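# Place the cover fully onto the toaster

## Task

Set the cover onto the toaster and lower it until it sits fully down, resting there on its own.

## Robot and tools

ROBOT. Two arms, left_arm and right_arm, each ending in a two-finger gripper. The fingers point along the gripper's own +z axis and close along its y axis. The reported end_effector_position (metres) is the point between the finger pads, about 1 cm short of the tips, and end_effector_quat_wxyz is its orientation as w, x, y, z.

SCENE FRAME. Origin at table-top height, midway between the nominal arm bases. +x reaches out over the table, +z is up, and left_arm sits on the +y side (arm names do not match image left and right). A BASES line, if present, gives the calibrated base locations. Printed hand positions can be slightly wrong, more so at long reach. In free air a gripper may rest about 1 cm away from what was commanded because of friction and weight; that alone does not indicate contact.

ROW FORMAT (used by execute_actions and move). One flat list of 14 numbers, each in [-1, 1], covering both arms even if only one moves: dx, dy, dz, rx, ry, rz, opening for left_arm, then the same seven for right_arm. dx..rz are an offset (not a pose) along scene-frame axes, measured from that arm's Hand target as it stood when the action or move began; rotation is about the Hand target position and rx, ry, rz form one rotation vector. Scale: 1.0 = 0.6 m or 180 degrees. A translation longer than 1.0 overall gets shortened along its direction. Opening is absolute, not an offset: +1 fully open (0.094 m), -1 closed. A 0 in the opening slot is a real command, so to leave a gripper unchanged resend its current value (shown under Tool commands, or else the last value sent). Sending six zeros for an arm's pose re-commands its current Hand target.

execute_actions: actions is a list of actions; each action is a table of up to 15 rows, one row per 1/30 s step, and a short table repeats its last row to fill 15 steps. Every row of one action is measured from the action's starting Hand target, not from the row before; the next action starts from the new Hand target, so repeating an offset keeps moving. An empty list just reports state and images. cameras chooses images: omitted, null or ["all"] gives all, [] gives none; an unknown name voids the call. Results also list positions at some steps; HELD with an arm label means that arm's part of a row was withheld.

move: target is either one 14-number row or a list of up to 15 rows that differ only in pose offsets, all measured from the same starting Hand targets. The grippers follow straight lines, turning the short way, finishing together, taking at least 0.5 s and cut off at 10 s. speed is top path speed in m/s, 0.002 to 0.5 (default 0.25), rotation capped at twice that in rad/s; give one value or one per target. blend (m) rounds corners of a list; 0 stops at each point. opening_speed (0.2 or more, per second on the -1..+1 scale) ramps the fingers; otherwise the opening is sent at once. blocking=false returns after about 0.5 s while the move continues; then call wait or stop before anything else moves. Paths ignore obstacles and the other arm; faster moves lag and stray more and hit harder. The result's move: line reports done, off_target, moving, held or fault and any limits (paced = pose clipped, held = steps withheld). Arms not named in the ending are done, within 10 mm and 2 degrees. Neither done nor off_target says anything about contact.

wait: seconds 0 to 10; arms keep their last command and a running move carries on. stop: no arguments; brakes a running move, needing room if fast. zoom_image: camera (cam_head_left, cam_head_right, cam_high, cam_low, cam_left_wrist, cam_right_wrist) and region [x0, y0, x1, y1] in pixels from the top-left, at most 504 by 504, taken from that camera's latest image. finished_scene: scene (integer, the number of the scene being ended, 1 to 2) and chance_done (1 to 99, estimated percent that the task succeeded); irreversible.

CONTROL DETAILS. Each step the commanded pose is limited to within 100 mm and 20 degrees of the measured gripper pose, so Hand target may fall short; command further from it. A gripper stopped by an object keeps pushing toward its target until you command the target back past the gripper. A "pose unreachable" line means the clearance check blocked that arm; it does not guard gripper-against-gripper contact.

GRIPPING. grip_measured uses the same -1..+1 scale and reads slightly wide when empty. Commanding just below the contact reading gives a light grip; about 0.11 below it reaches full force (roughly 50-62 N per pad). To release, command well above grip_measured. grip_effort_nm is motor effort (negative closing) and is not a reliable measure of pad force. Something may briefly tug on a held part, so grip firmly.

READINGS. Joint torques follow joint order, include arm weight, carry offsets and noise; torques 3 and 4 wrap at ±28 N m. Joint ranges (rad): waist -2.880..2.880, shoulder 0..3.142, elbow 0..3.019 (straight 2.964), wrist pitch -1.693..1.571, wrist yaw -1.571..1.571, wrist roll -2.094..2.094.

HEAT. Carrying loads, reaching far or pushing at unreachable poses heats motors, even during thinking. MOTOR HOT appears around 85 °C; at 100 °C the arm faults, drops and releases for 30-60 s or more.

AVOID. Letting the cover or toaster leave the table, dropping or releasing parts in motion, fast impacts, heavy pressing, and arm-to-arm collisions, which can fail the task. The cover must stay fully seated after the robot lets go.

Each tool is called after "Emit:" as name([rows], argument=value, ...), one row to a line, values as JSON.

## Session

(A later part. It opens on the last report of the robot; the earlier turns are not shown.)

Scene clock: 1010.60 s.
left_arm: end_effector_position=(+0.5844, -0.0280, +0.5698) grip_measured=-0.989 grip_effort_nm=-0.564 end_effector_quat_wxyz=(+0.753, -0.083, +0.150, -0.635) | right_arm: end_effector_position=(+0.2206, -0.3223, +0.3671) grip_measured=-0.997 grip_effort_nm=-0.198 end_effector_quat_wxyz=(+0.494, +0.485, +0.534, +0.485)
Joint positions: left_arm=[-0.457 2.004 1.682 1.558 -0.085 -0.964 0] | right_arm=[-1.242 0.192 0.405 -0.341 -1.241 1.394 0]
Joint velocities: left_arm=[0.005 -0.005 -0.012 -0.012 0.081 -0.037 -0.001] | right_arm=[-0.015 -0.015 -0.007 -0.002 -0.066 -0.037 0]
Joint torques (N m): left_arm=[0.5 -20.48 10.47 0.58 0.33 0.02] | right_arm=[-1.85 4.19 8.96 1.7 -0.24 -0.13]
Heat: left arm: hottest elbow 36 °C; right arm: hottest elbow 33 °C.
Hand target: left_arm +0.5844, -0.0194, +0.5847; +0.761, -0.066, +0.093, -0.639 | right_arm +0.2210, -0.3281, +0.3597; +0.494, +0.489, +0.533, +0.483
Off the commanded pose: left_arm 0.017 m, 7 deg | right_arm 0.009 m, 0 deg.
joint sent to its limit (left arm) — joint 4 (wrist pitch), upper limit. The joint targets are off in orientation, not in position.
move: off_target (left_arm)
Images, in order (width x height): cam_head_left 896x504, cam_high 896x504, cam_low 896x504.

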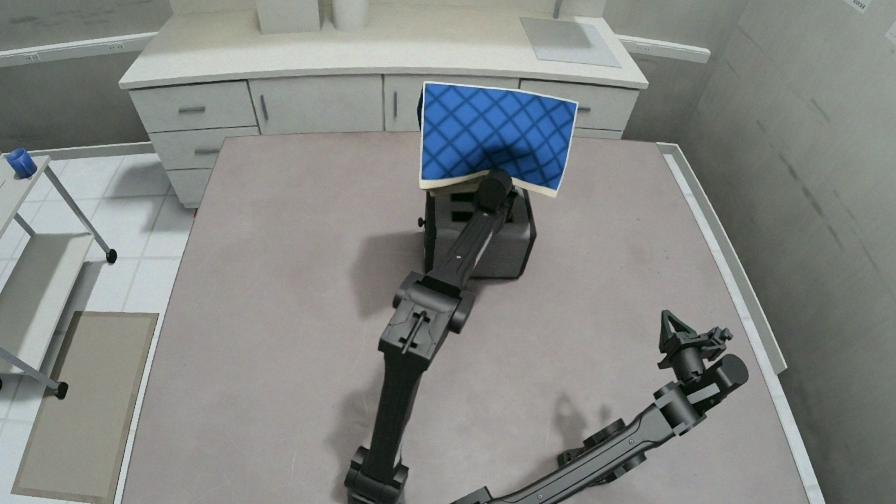

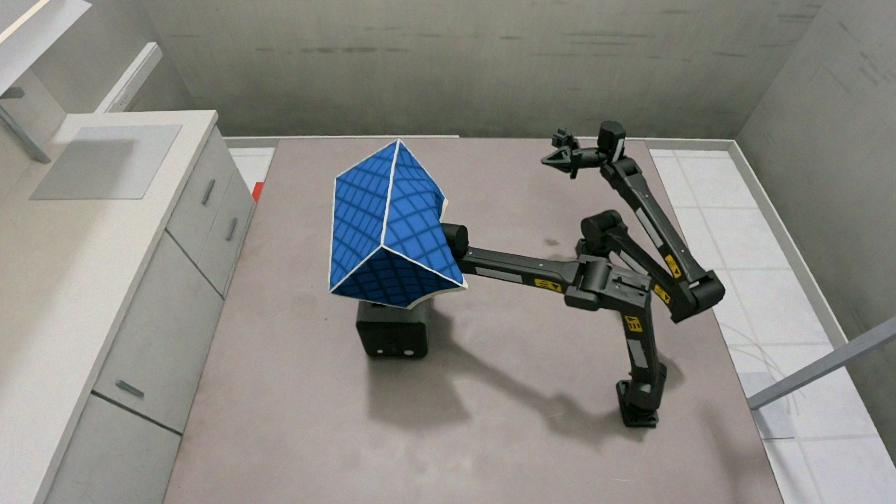

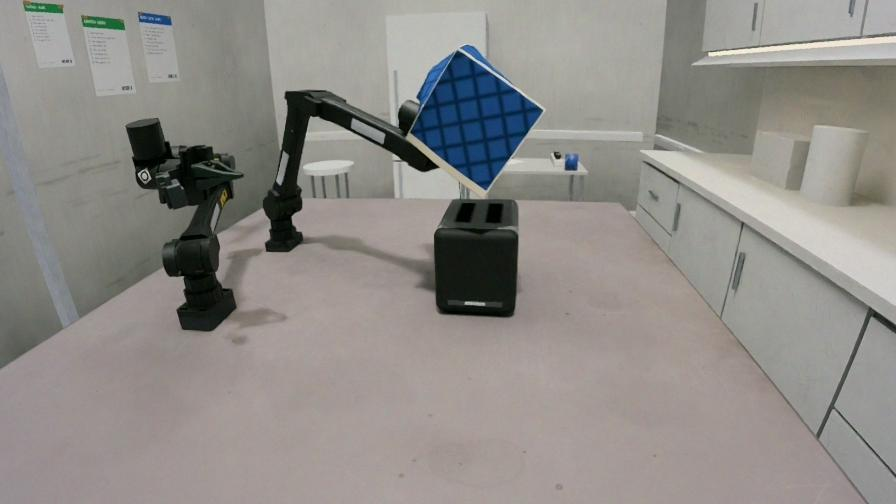

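Emit:
move([
  [0.08,0.03,0.03,0,-0.03,0.04,-1,0,0,0,0,0,0,-1],
  [0.16,0.03,0.03,0,-0.08,0.04,-1,0,0,0,0,0,0,-1],
], speed=0.1, cameras=["cam_head_left","cam_low","cam_high","cam_head_right"])

Scene clock: 1018.30 s.
left_arm: end_effector_position=(+0.6844, -0.0114, +0.5952) grip_measured=-0.989 grip_effort_nm=-0.559 end_effector_quat_wxyz=(+0.804, -0.001, +0.025, -0.594) | right_arm: end_effector_position=(+0.2206, -0.3223, +0.3671) grip_measured=-0.997 grip_effort_nm=-0.183 end_effector_quat_wxyz=(+0.494, +0.485, +0.534, +0.485)
Joint positions: left_arm=[-0.36 2.645 2.869 1.297 0.012 -0.917 0] | right_arm=[-1.242 0.192 0.405 -0.341 -1.241 1.394 0]
Joint velocities: left_arm=[-0.005 0.015 0.007 -0.002 -0.022 -0.022 -0.001] | right_arm=[-0.005 -0.005 0.012 -0.007 0.007 -0.007 0.001]
Joint torques (N m): left_arm=[1.08 -26.64 10.18 -0.85 0.26 0.01] | right_arm=[-1.85 4.01 8.99 1.7 -0.25 -0.13]
Heat: left arm: hottest elbow 37 °C; right arm: hottest elbow 33 °C.
Hand target: left_arm +0.6823, -0.0011, +0.6027; +0.806, +0.010, -0.006, -0.592 | right_arm +0.2210, -0.3281, +0.3597; +0.494, +0.489, +0.533, +0.483
Off the commanded pose: left_arm 0.013 m, 4 deg | right_arm 0.009 m, 0 deg.
elbow stopped short (left arm): the move would have taken joint 3 (elbow) straighter than the controller allows.
move: off_target (left_arm)
Images, in order (width x height): cam_head_left 896x504, cam_head_right 896x504, cam_high 896x504, cam_low 896x504.

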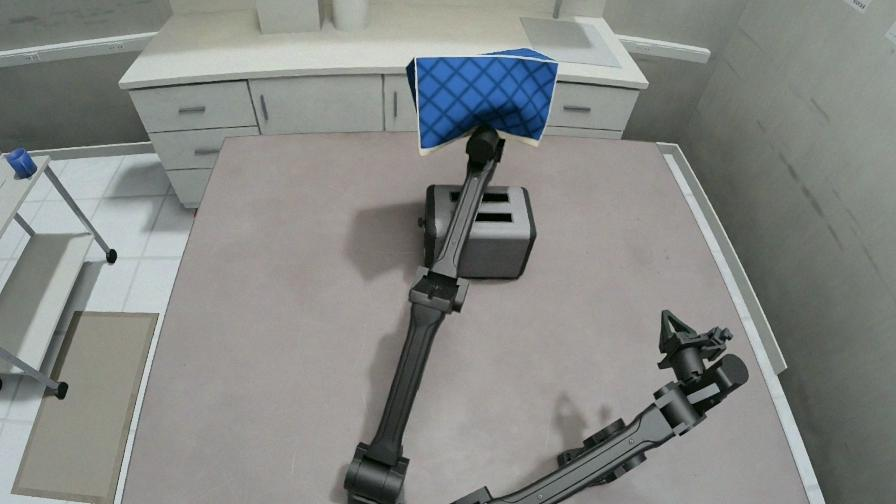

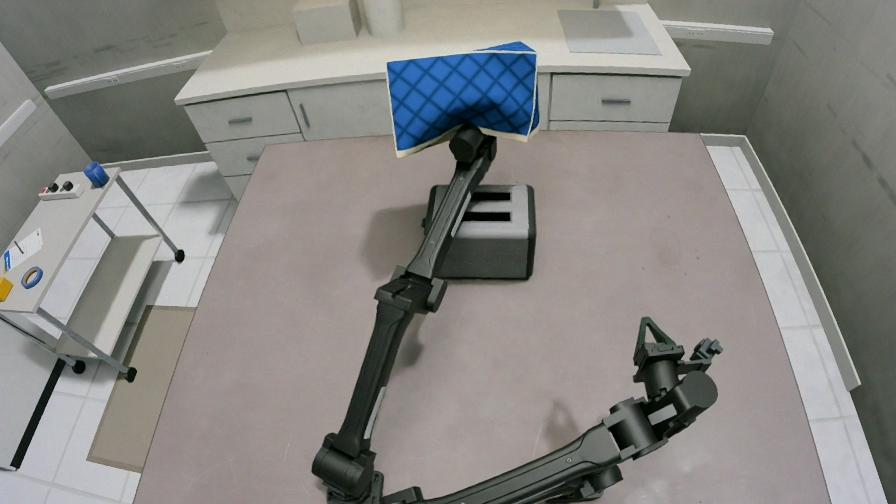

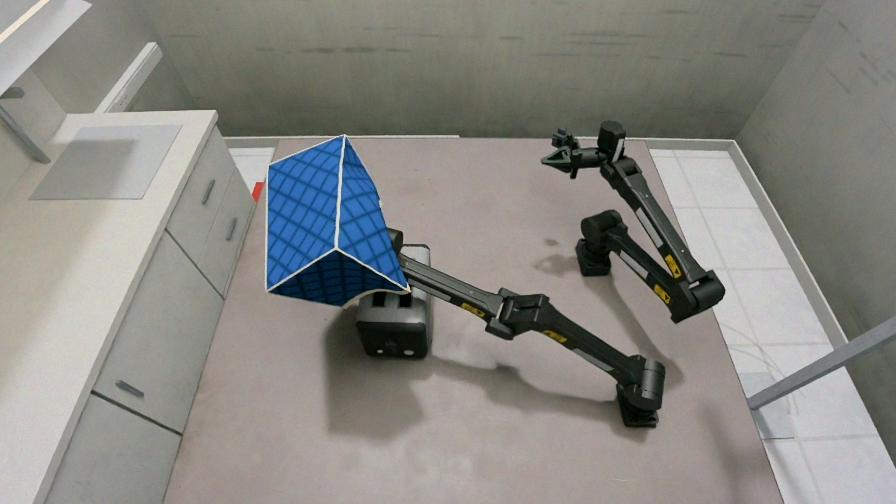

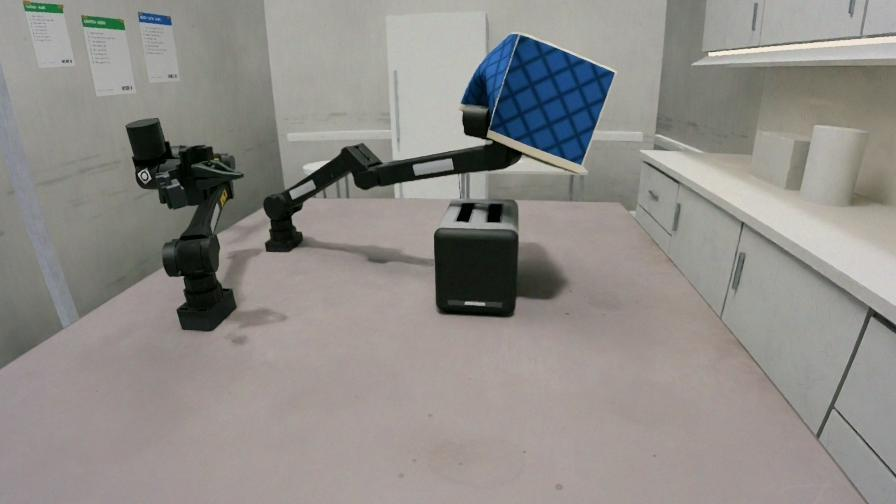

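Emit:
move([
  [-0.02,0.0,-0.1,0,0.05,0,-1,0,0,0,0,0,0,-1],
], speed=0.08, cameras=["cam_head_left","cam_low","cam_high","cam_head_right"])

Scene clock: 1032.33 s.
left_arm: end_effector_position=(+0.6920, -0.0050, +0.5105) grip_measured=-0.989 grip_effort_nm=-0.564 end_effector_quat_wxyz=(+0.802, -0.045, +0.086, -0.590) | right_arm: end_effector_position=(+0.2206, -0.3223, +0.3671) grip_measured=-0.997 grip_effort_nm=-0.183 end_effector_quat_wxyz=(+0.494, +0.485, +0.534, +0.485)
Joint positions: left_arm=[-0.36 2.436 2.256 1.561 -0.038 -0.918 0] | right_arm=[-1.242 0.192 0.405 -0.341 -1.241 1.394 0]
Joint velocities: left_arm=[-0.005 0.005 0.012 0.002 0.007 -0.081 0] | right_arm=[0.005 0.005 -0.007 -0.017 -0.037 0.081 0]
Joint torques (N m): left_arm=[-0.73 -30.21 7.54 0.24 -0.01 0.14] | right_arm=[-1.85 4.01 8.99 1.7 -0.25 -0.14]
Heat: left arm: hottest elbow 38 °C; right arm: hottest elbow 33 °C.
Hand target: left_arm +0.6690, -0.0016, +0.5424; +0.803, -0.037, +0.057, -0.592 | right_arm +0.2210, -0.3281, +0.3597; +0.494, +0.489, +0.533, +0.483
Off the commanded pose: left_arm 0.039 m, 3 deg | right_arm 0.009 m, 0 deg.
move: off_target (left_arm)
Images, in order (width x height): cam_head_left 896x504, cam_head_right 896x504, cam_high 896x504, cam_low 896x504.

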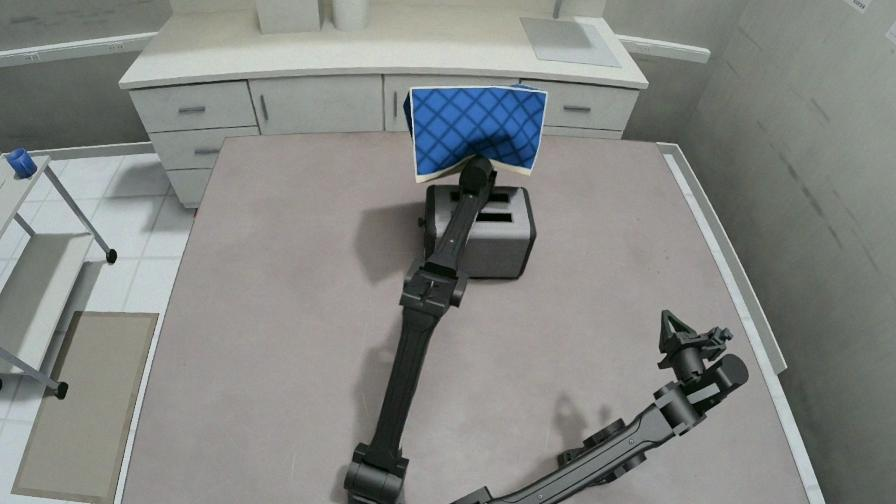

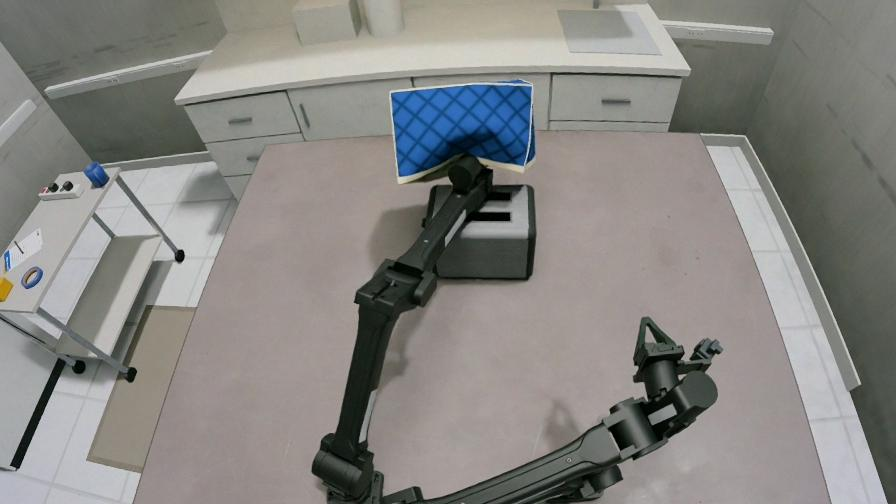

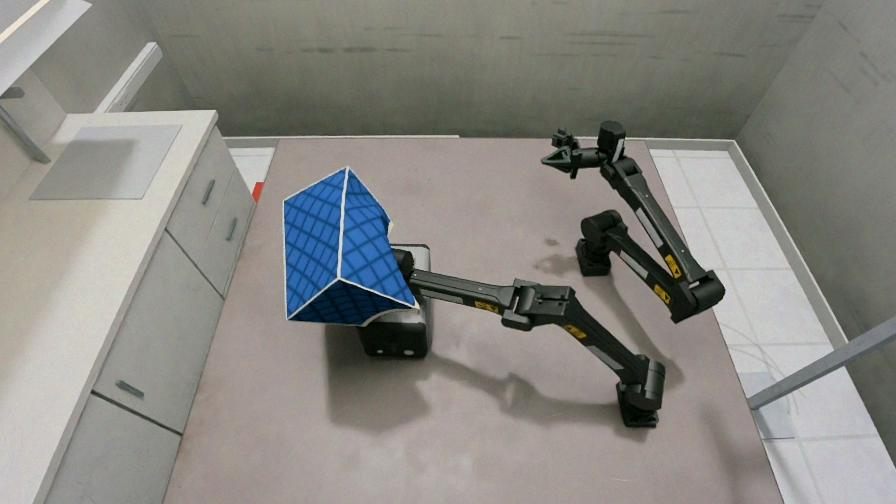

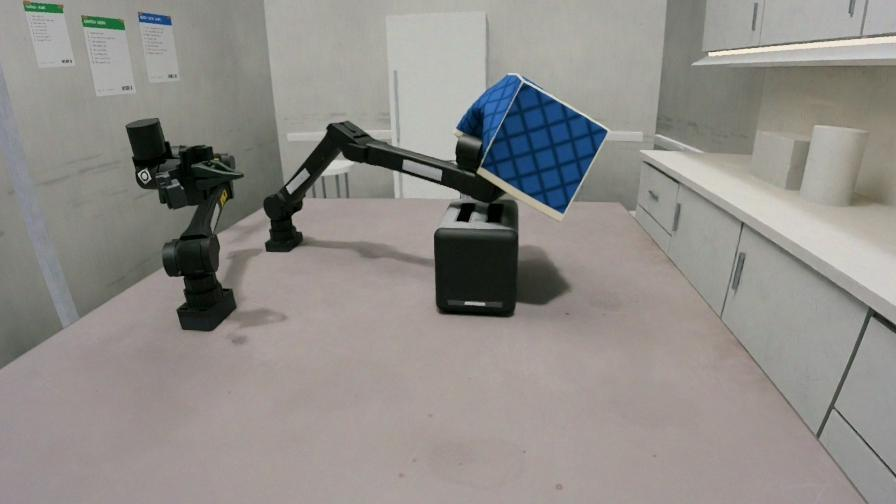

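Emit:
move([
  [-0.07,0.02,-0.1,0,0.0,0,-1,0,0,0,0,0,0,-1],
], speed=0.07, cameras=["cam_head_left","cam_low","cam_high","cam_head_right"])

Scene clock: 1041.43 s.
left_arm: end_effector_position=(+0.6455, +0.0148, +0.4510) grip_measured=-0.989 grip_effort_nm=-0.559 end_effector_quat_wxyz=(+0.778, -0.100, +0.253, -0.566) | right_arm: end_effector_position=(+0.2206, -0.3223, +0.3671) grip_measured=-0.997 grip_effort_nm=-0.183 end_effector_quat_wxyz=(+0.494, +0.485, +0.534, +0.485)
Joint positions: left_arm=[-0.36 2.095 1.555 1.562 -0.053 -0.918 0] | right_arm=[-1.242 0.192 0.405 -0.341 -1.241 1.394 0]
Joint velocities: left_arm=[-0.005 -0.005 -0.002 -0.022 0.051 -0.037 0] | right_arm=[-0.005 -0.005 0.012 -0.012 -0.037 0.066 0]
Joint torques (N m): left_arm=[-1.26 -25.76 6.94 0.72 0.01 0.08] | right_arm=[-1.96 4.07 9.02 1.66 -0.25 -0.13]
Heat: left arm: hottest elbow 37 °C; right arm: hottest elbow 33 °C.
Hand target: left_arm +0.6254, +0.0096, +0.4820; +0.800, -0.050, +0.089, -0.591 | right_arm +0.2210, -0.3281, +0.3597; +0.494, +0.489, +0.533, +0.483
Off the commanded pose: left_arm 0.037 m, 24 deg; orientation clipped | right_arm 0.009 m, 0 deg.
joint sent to its limit (left arm) — joint 4 (wrist pitch), upper limit. The joint targets are off in orientation, not in position.
move: off_target (left_arm); limits=paced
Images, in order (width x height): cam_head_left 896x504, cam_head_right 896x504, cam_high 896x504, cam_low 896x504.

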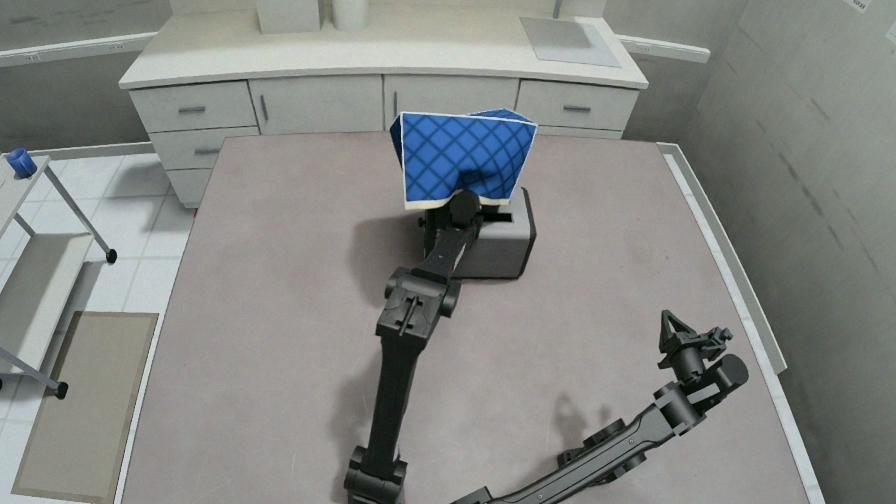

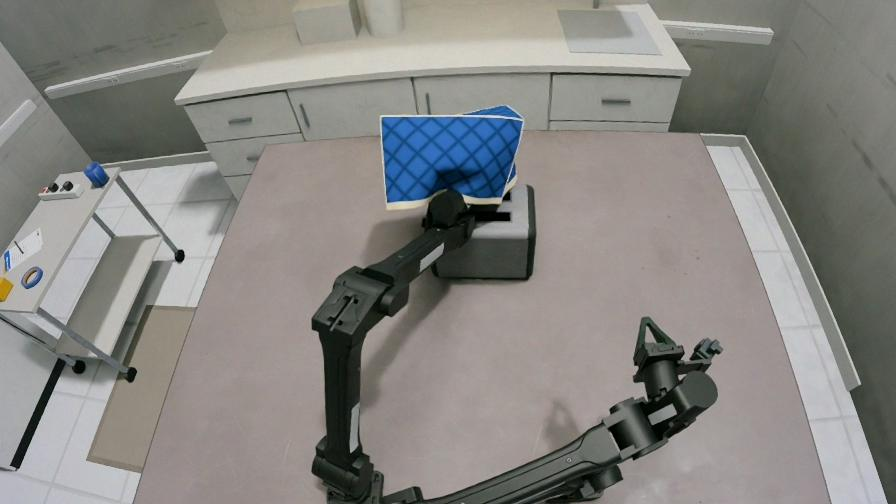

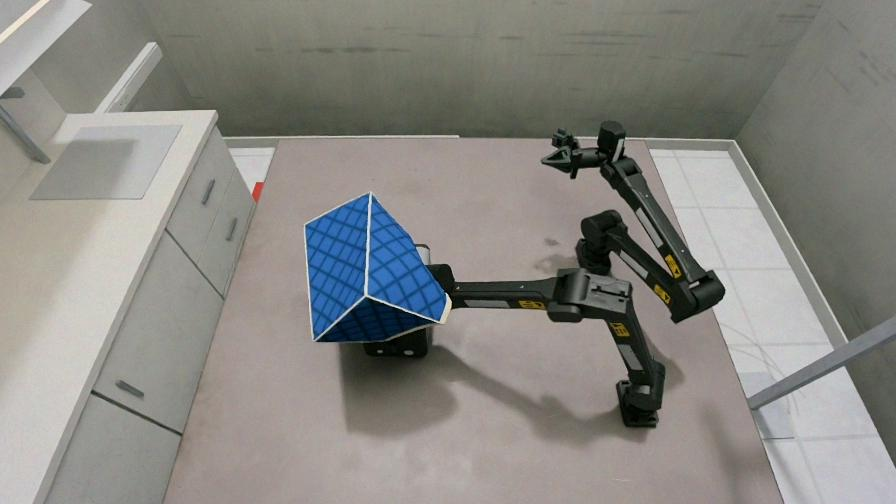

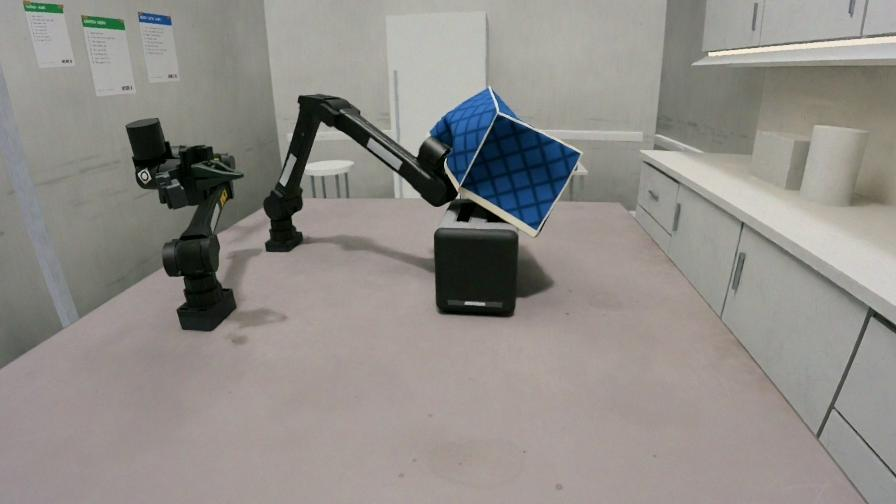

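Emit:
move([
  [-0.0,-0.065,0.0,0,0.0,0.012,-1,0,0,0,0,0,0,-1],
], speed=0.07, cameras=["cam_head_left","cam_low","cam_high","cam_head_right"])

Scene clock: 1060.30 s.
left_arm: end_effector_position=(+0.6313, -0.0189, +0.4667) grip_measured=-0.989 grip_effort_nm=-0.559 end_effector_quat_wxyz=(+0.787, -0.091, +0.240, -0.562) | right_arm: end_effector_position=(+0.2206, -0.3223, +0.3671) grip_measured=-0.997 grip_effort_nm=-0.183 end_effector_quat_wxyz=(+0.494, +0.485, +0.534, +0.485)
Joint positions: left_arm=[-0.416 2.094 1.589 1.562 -0.077 -0.849 0] | right_arm=[-1.242 0.192 0.405 -0.341 -1.241 1.394 0]
Joint velocities: left_arm=[-0.015 -0.005 -0.012 0.002 0.037 -0.081 0.001] | right_arm=[-0.005 -0.005 0.007 -0.002 -0.007 0.022 0.001]
Joint torques (N m): left_arm=[-1.49 -21.54 9.94 0.64 0.1 0.25] | right_arm=[-1.96 4.25 9.05 1.7 -0.27 -0.12]
Heat: left arm: hottest elbow 36 °C; right arm: hottest elbow 32 °C.
Hand target: left_arm +0.6261, -0.0293, +0.4824; +0.812, -0.051, +0.088, -0.575 | right_arm +0.2210, -0.3281, +0.3597; +0.494, +0.489, +0.533, +0.483
Off the commanded pose: left_arm 0.019 m, 18 deg | right_arm 0.009 m, 0 deg.
joint sent to its limit (left arm) — joint 4 (wrist pitch), upper limit. The joint targets are off in orientation, not in position.
move: off_target (left_arm)
Images, in order (width x height): cam_head_left 896x504, cam_head_right 896x504, cam_high 896x504, cam_low 896x504.

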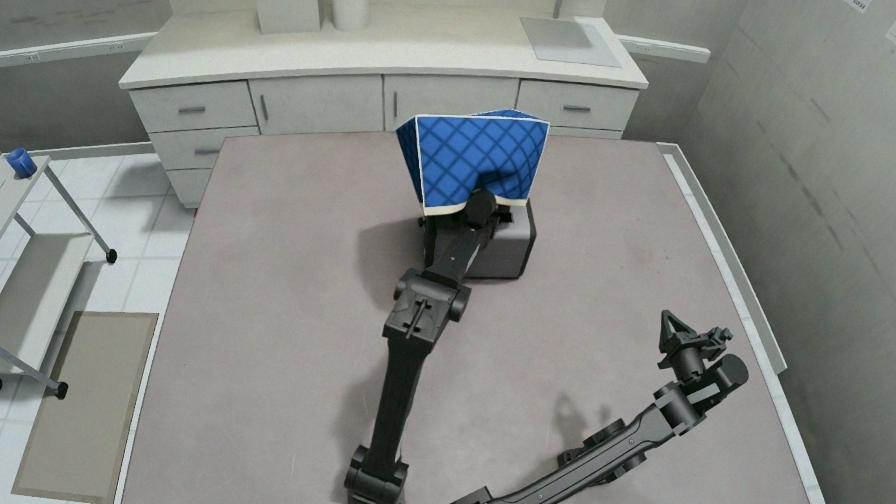

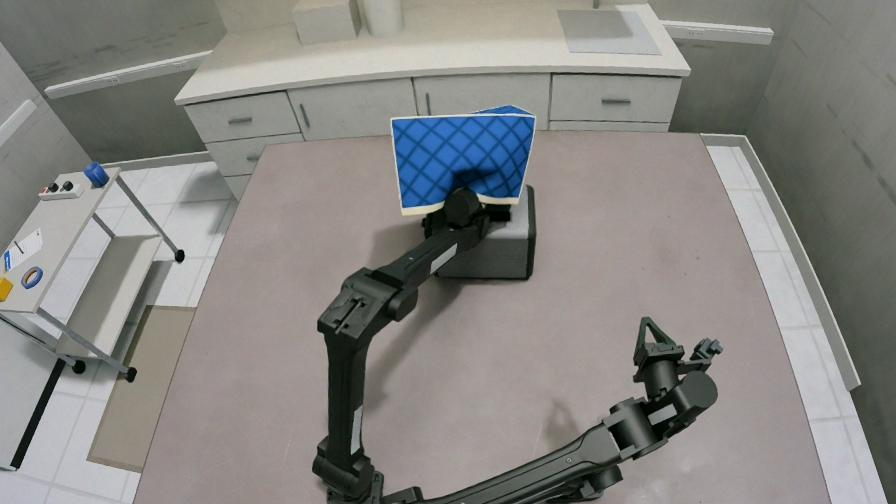

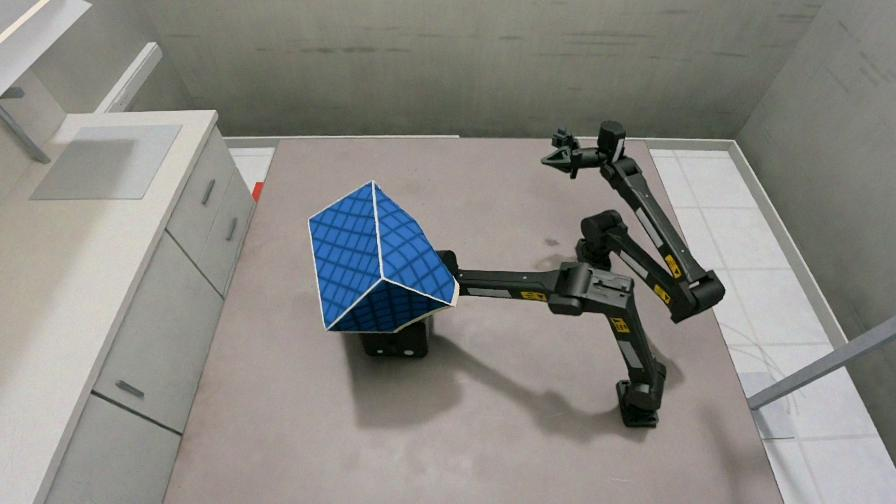

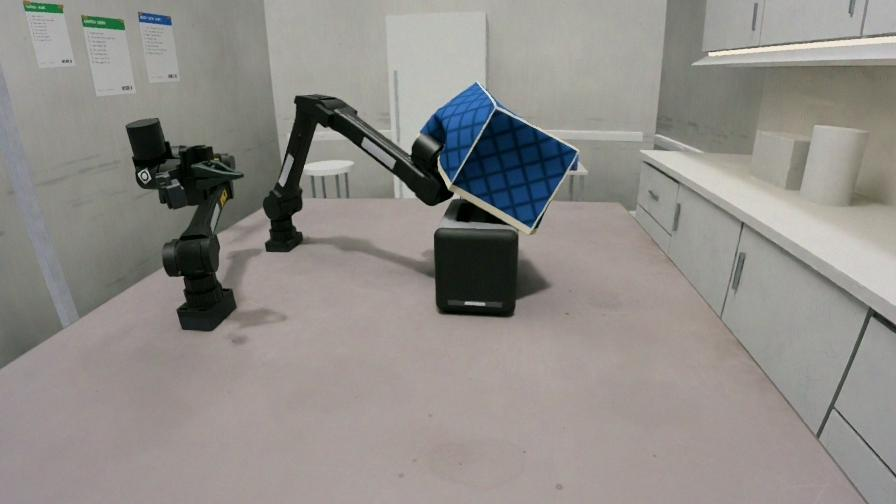

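Emit:
move([
  [-0.0,-0.035,-0.0,0,0.0,-0.012,-1,0,0,0,0,0,0,-1],
  [-0.06,-0.035,-0.08,0,0.03,-0.012,-1,0,0,0,0,0,0,-1],
], speed=0.07, cameras=["cam_head_left","cam_low","cam_high","cam_head_right"])

Scene clock: 1067.50 s.
left_arm: end_effector_position=(+0.6064, -0.0469, +0.4073) grip_measured=-0.989 grip_effort_nm=-0.564 end_effector_quat_wxyz=(+0.758, -0.121, +0.307, -0.563) | right_arm: end_effector_position=(+0.2206, -0.3223, +0.3671) grip_measured=-0.997 grip_effort_nm=-0.188 end_effector_quat_wxyz=(+0.494, +0.485, +0.534, +0.485)
Joint positions: left_arm=[-0.479 2.06 1.407 1.562 -0.131 -0.849 0] | right_arm=[-1.242 0.192 0.405 -0.341 -1.241 1.394 0]
Joint velocities: left_arm=[-0.015 -0.015 -0.012 0.002 -0.051 -0.022 0] | right_arm=[-0.015 0.005 -0.022 0.012 -0.051 -0.022 0]
Joint torques (N m): left_arm=[-1.2 -24.7 6.46 0.95 0.03 0.16] | right_arm=[-1.9 4.19 9.02 1.73 -0.24 -0.13]
Heat: left arm: hottest elbow 36 °C; right arm: hottest elbow 32 °C.
Hand target: left_arm +0.5900, -0.0507, +0.4349; +0.793, -0.081, +0.142, -0.587 | right_arm +0.2210, -0.3281, +0.3597; +0.494, +0.489, +0.533, +0.483
Off the commanded pose: left_arm 0.032 m, 22 deg; orientation clipped | right_arm 0.009 m, 0 deg.
joint sent to its limit (left arm) — joint 4 (wrist pitch), upper limit. The joint targets are off in orientation, not in position.
move: off_target (left_arm); limits=paced
Images, in order (width x height): cam_head_left 896x504, cam_head_right 896x504, cam_high 896x504, cam_low 896x504.

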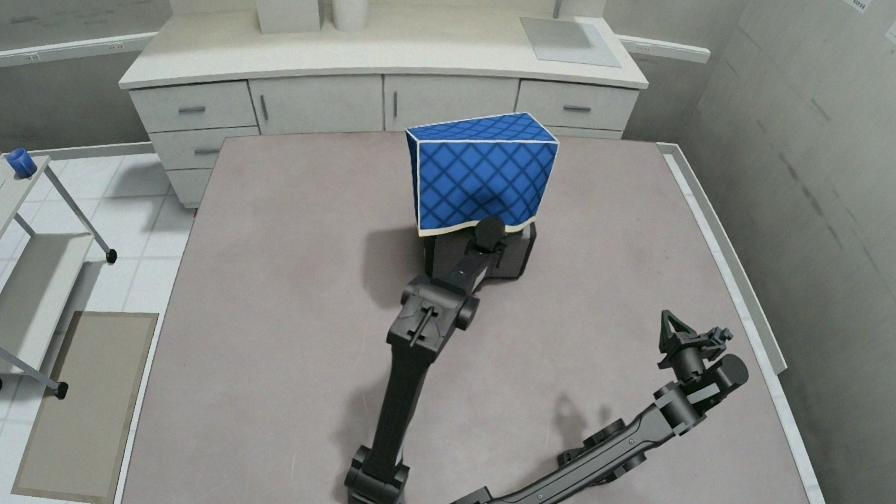

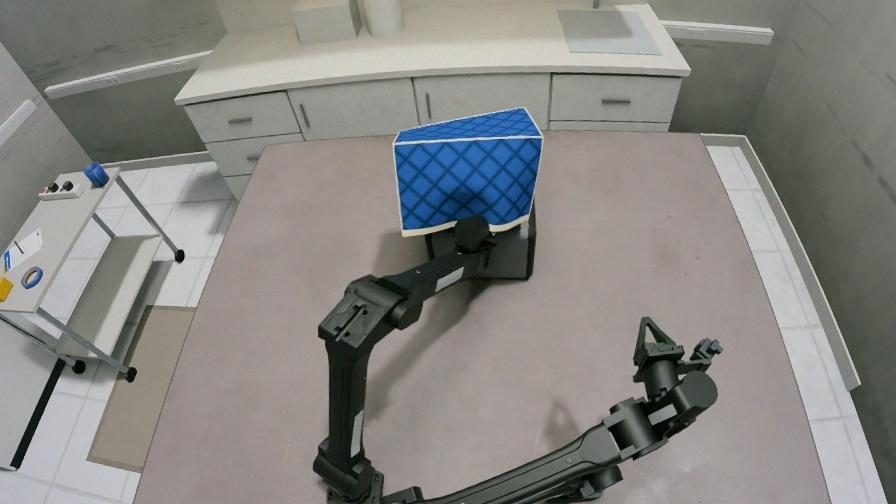

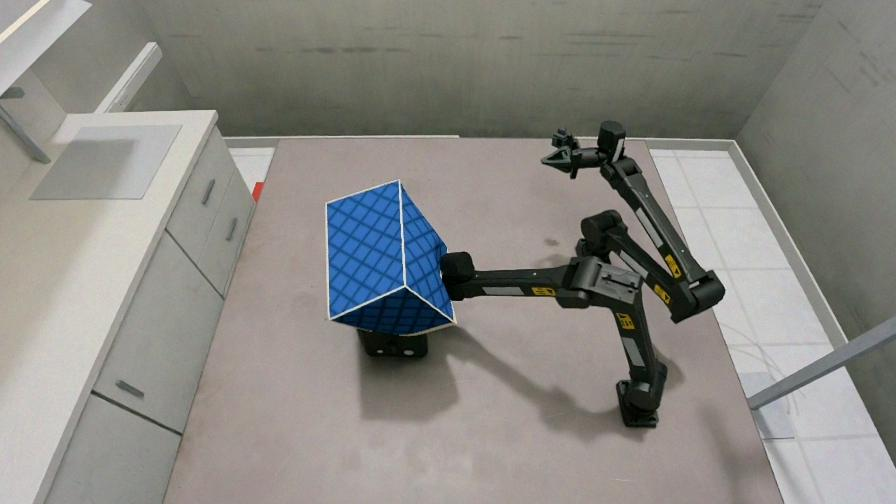

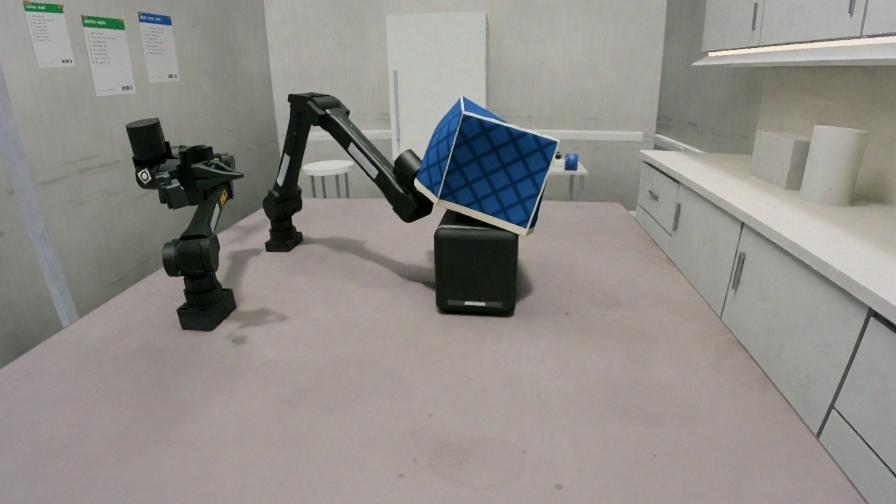

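Emit:
move([
  [-0.07,-0.0,-0.12,0,0.06,0,-1,0,0,0,0,0,0,-1],
], speed=0.07, cameras=["cam_head_left","cam_low","cam_high"])

Scene clock: 1072.20 s.
left_arm: end_effector_position=(+0.5602, -0.0470, +0.3396) grip_measured=-0.989 grip_effort_nm=-0.564 end_effector_quat_wxyz=(+0.728, -0.179, +0.384, -0.539) | right_arm: end_effector_position=(+0.2206, -0.3223, +0.3671) grip_measured=-0.997 grip_effort_nm=-0.188 end_effector_quat_wxyz=(+0.494, +0.485, +0.534, +0.485)
Joint positions: left_arm=[-0.541 1.981 1.144 1.562 -0.255 -0.853 0] | right_arm=[-1.242 0.192 0.405 -0.341 -1.241 1.394 0]
Joint velocities: left_arm=[-0.005 -0.015 -0.012 -0.002 -0.007 -0.051 -0.001] | right_arm=[-0.005 0.005 0.022 0.007 -0.051 0.051 0]
Joint torques (N m): left_arm=[-1.49 -22.01 5.68 1.07 0.04 0.03] | right_arm=[-1.96 3.78 8.99 1.72 -0.24 -0.13]
Heat: left arm: hottest elbow 36 °C; right arm: hottest elbow 32 °C.
Hand target: left_arm +0.5477, -0.0514, +0.3633; +0.774, -0.139, +0.224, -0.576 | right_arm +0.2210, -0.3281, +0.3597; +0.494, +0.489, +0.533, +0.483
Off the commanded pose: left_arm 0.027 m, 21 deg; orientation clipped | right_arm 0.009 m, 0 deg.
joint sent to its limit (left arm) — joint 4 (wrist pitch), upper limit. The joint targets are off in orientation, not in position.
move: off_target (left_arm); limits=paced
Images, in order (width x height): cam_head_left 896x504, cam_high 896x504, cam_low 896x504.

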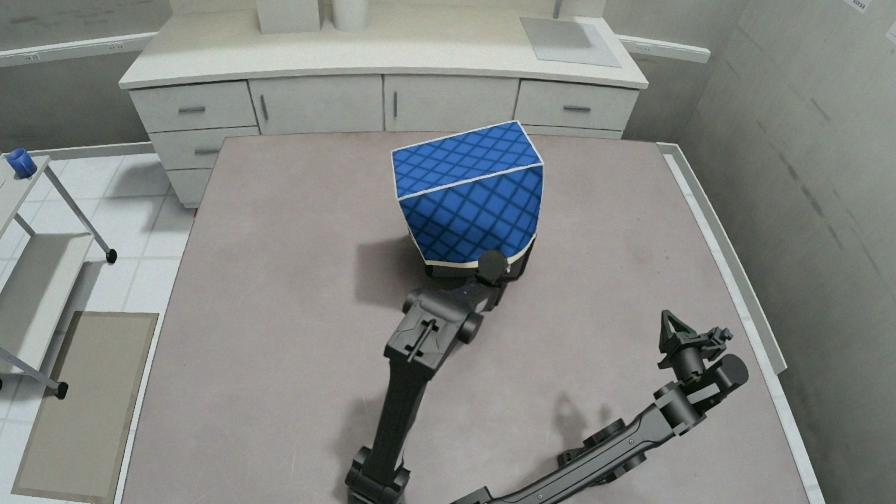

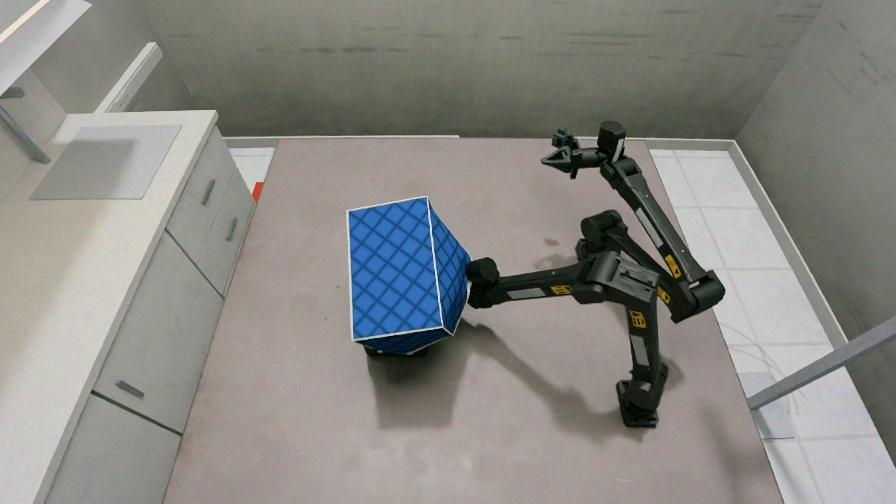

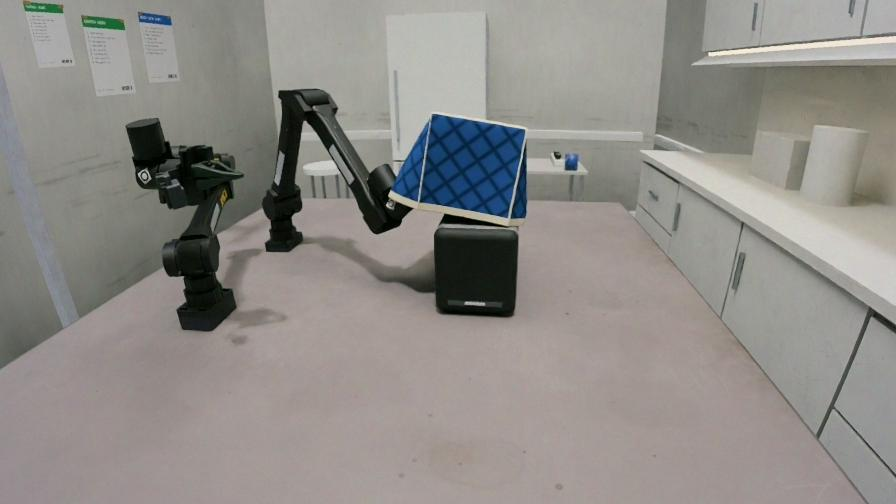

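Emit:
move([
  [-0.22,-0.0,-0.28,0,0.1,0,-1,0,0,0,0,0,0,-1],
  [-0.35,0,-0.3,0,0.15,0,-1,0,0,0,0,0,0,-1],
], speed=0.1, cameras=["cam_head_left","cam_low","cam_high"])

Scene clock: 1079.27 s.
left_arm: end_effector_position=(+0.3442, -0.0502, +0.1720) grip_measured=-0.990 grip_effort_nm=-0.559 end_effector_quat_wxyz=(+0.615, -0.333, +0.548, -0.458) | right_arm: end_effector_position=(+0.2206, -0.3223, +0.3671) grip_measured=-0.997 grip_effort_nm=-0.188 end_effector_quat_wxyz=(+0.494, +0.485, +0.534, +0.485)
Joint positions: left_arm=[-0.943 1.842 0.544 1.562 -0.827 -0.99 0] | right_arm=[-1.242 0.192 0.405 -0.341 -1.241 1.394 0]
Joint velocities: left_arm=[-0.015 -0.015 0.012 -0.012 -0.037 0.007 -0.001] | right_arm=[-0.015 -0.005 0.007 -0.012 0.051 -0.022 0]
Joint torques (N m): left_arm=[-1.38 -14.51 2.92 1.36 -0.01 0.02] | right_arm=[-1.96 4.13 9.02 1.68 -0.26 -0.13]
Heat: left arm: hottest elbow 36 °C; right arm: hottest elbow 32 °C.
Hand target: left_arm +0.3380, -0.0542, +0.1844; +0.691, -0.280, +0.415, -0.521 | right_arm +0.2210, -0.3281, +0.3597; +0.494, +0.489, +0.533, +0.483
Off the commanded pose: left_arm 0.013 m, 22 deg; orientation clipped | right_arm 0.009 m, 0 deg.
joint sent to its limit (left arm) — joint 4 (wrist pitch), upper limit. The joint targets are off in orientation, not in position.
move: off_target (left_arm); limits=paced
Images, in order (width x height): cam_head_left 896x504, cam_high 896x504, cam_low 896x504.

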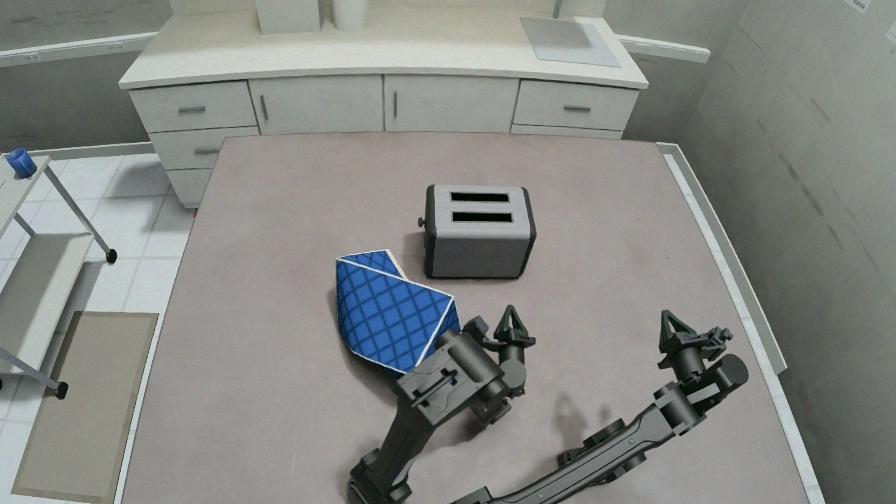

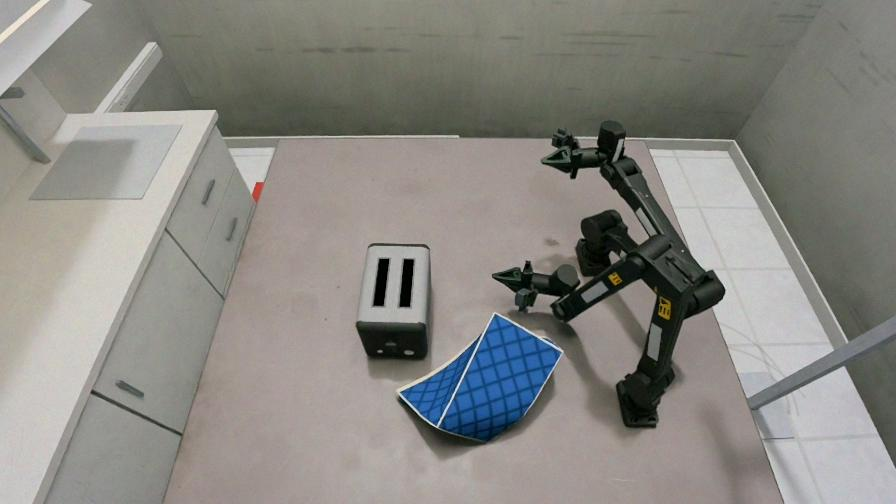

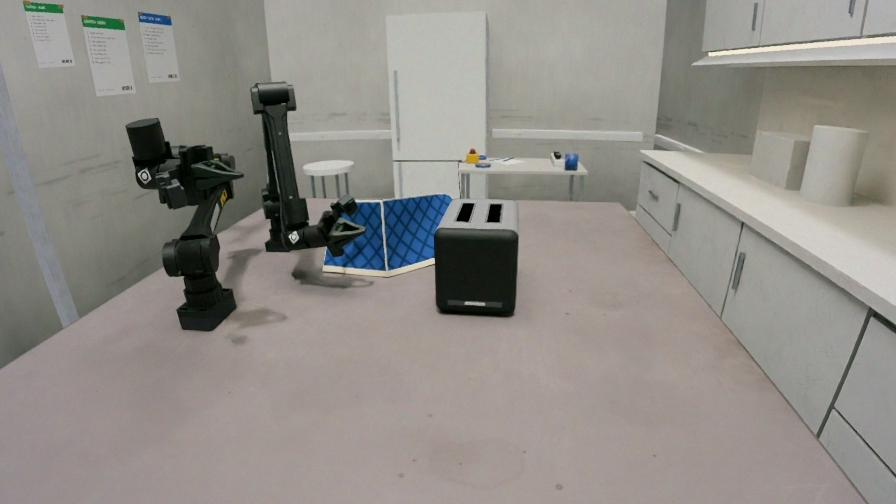

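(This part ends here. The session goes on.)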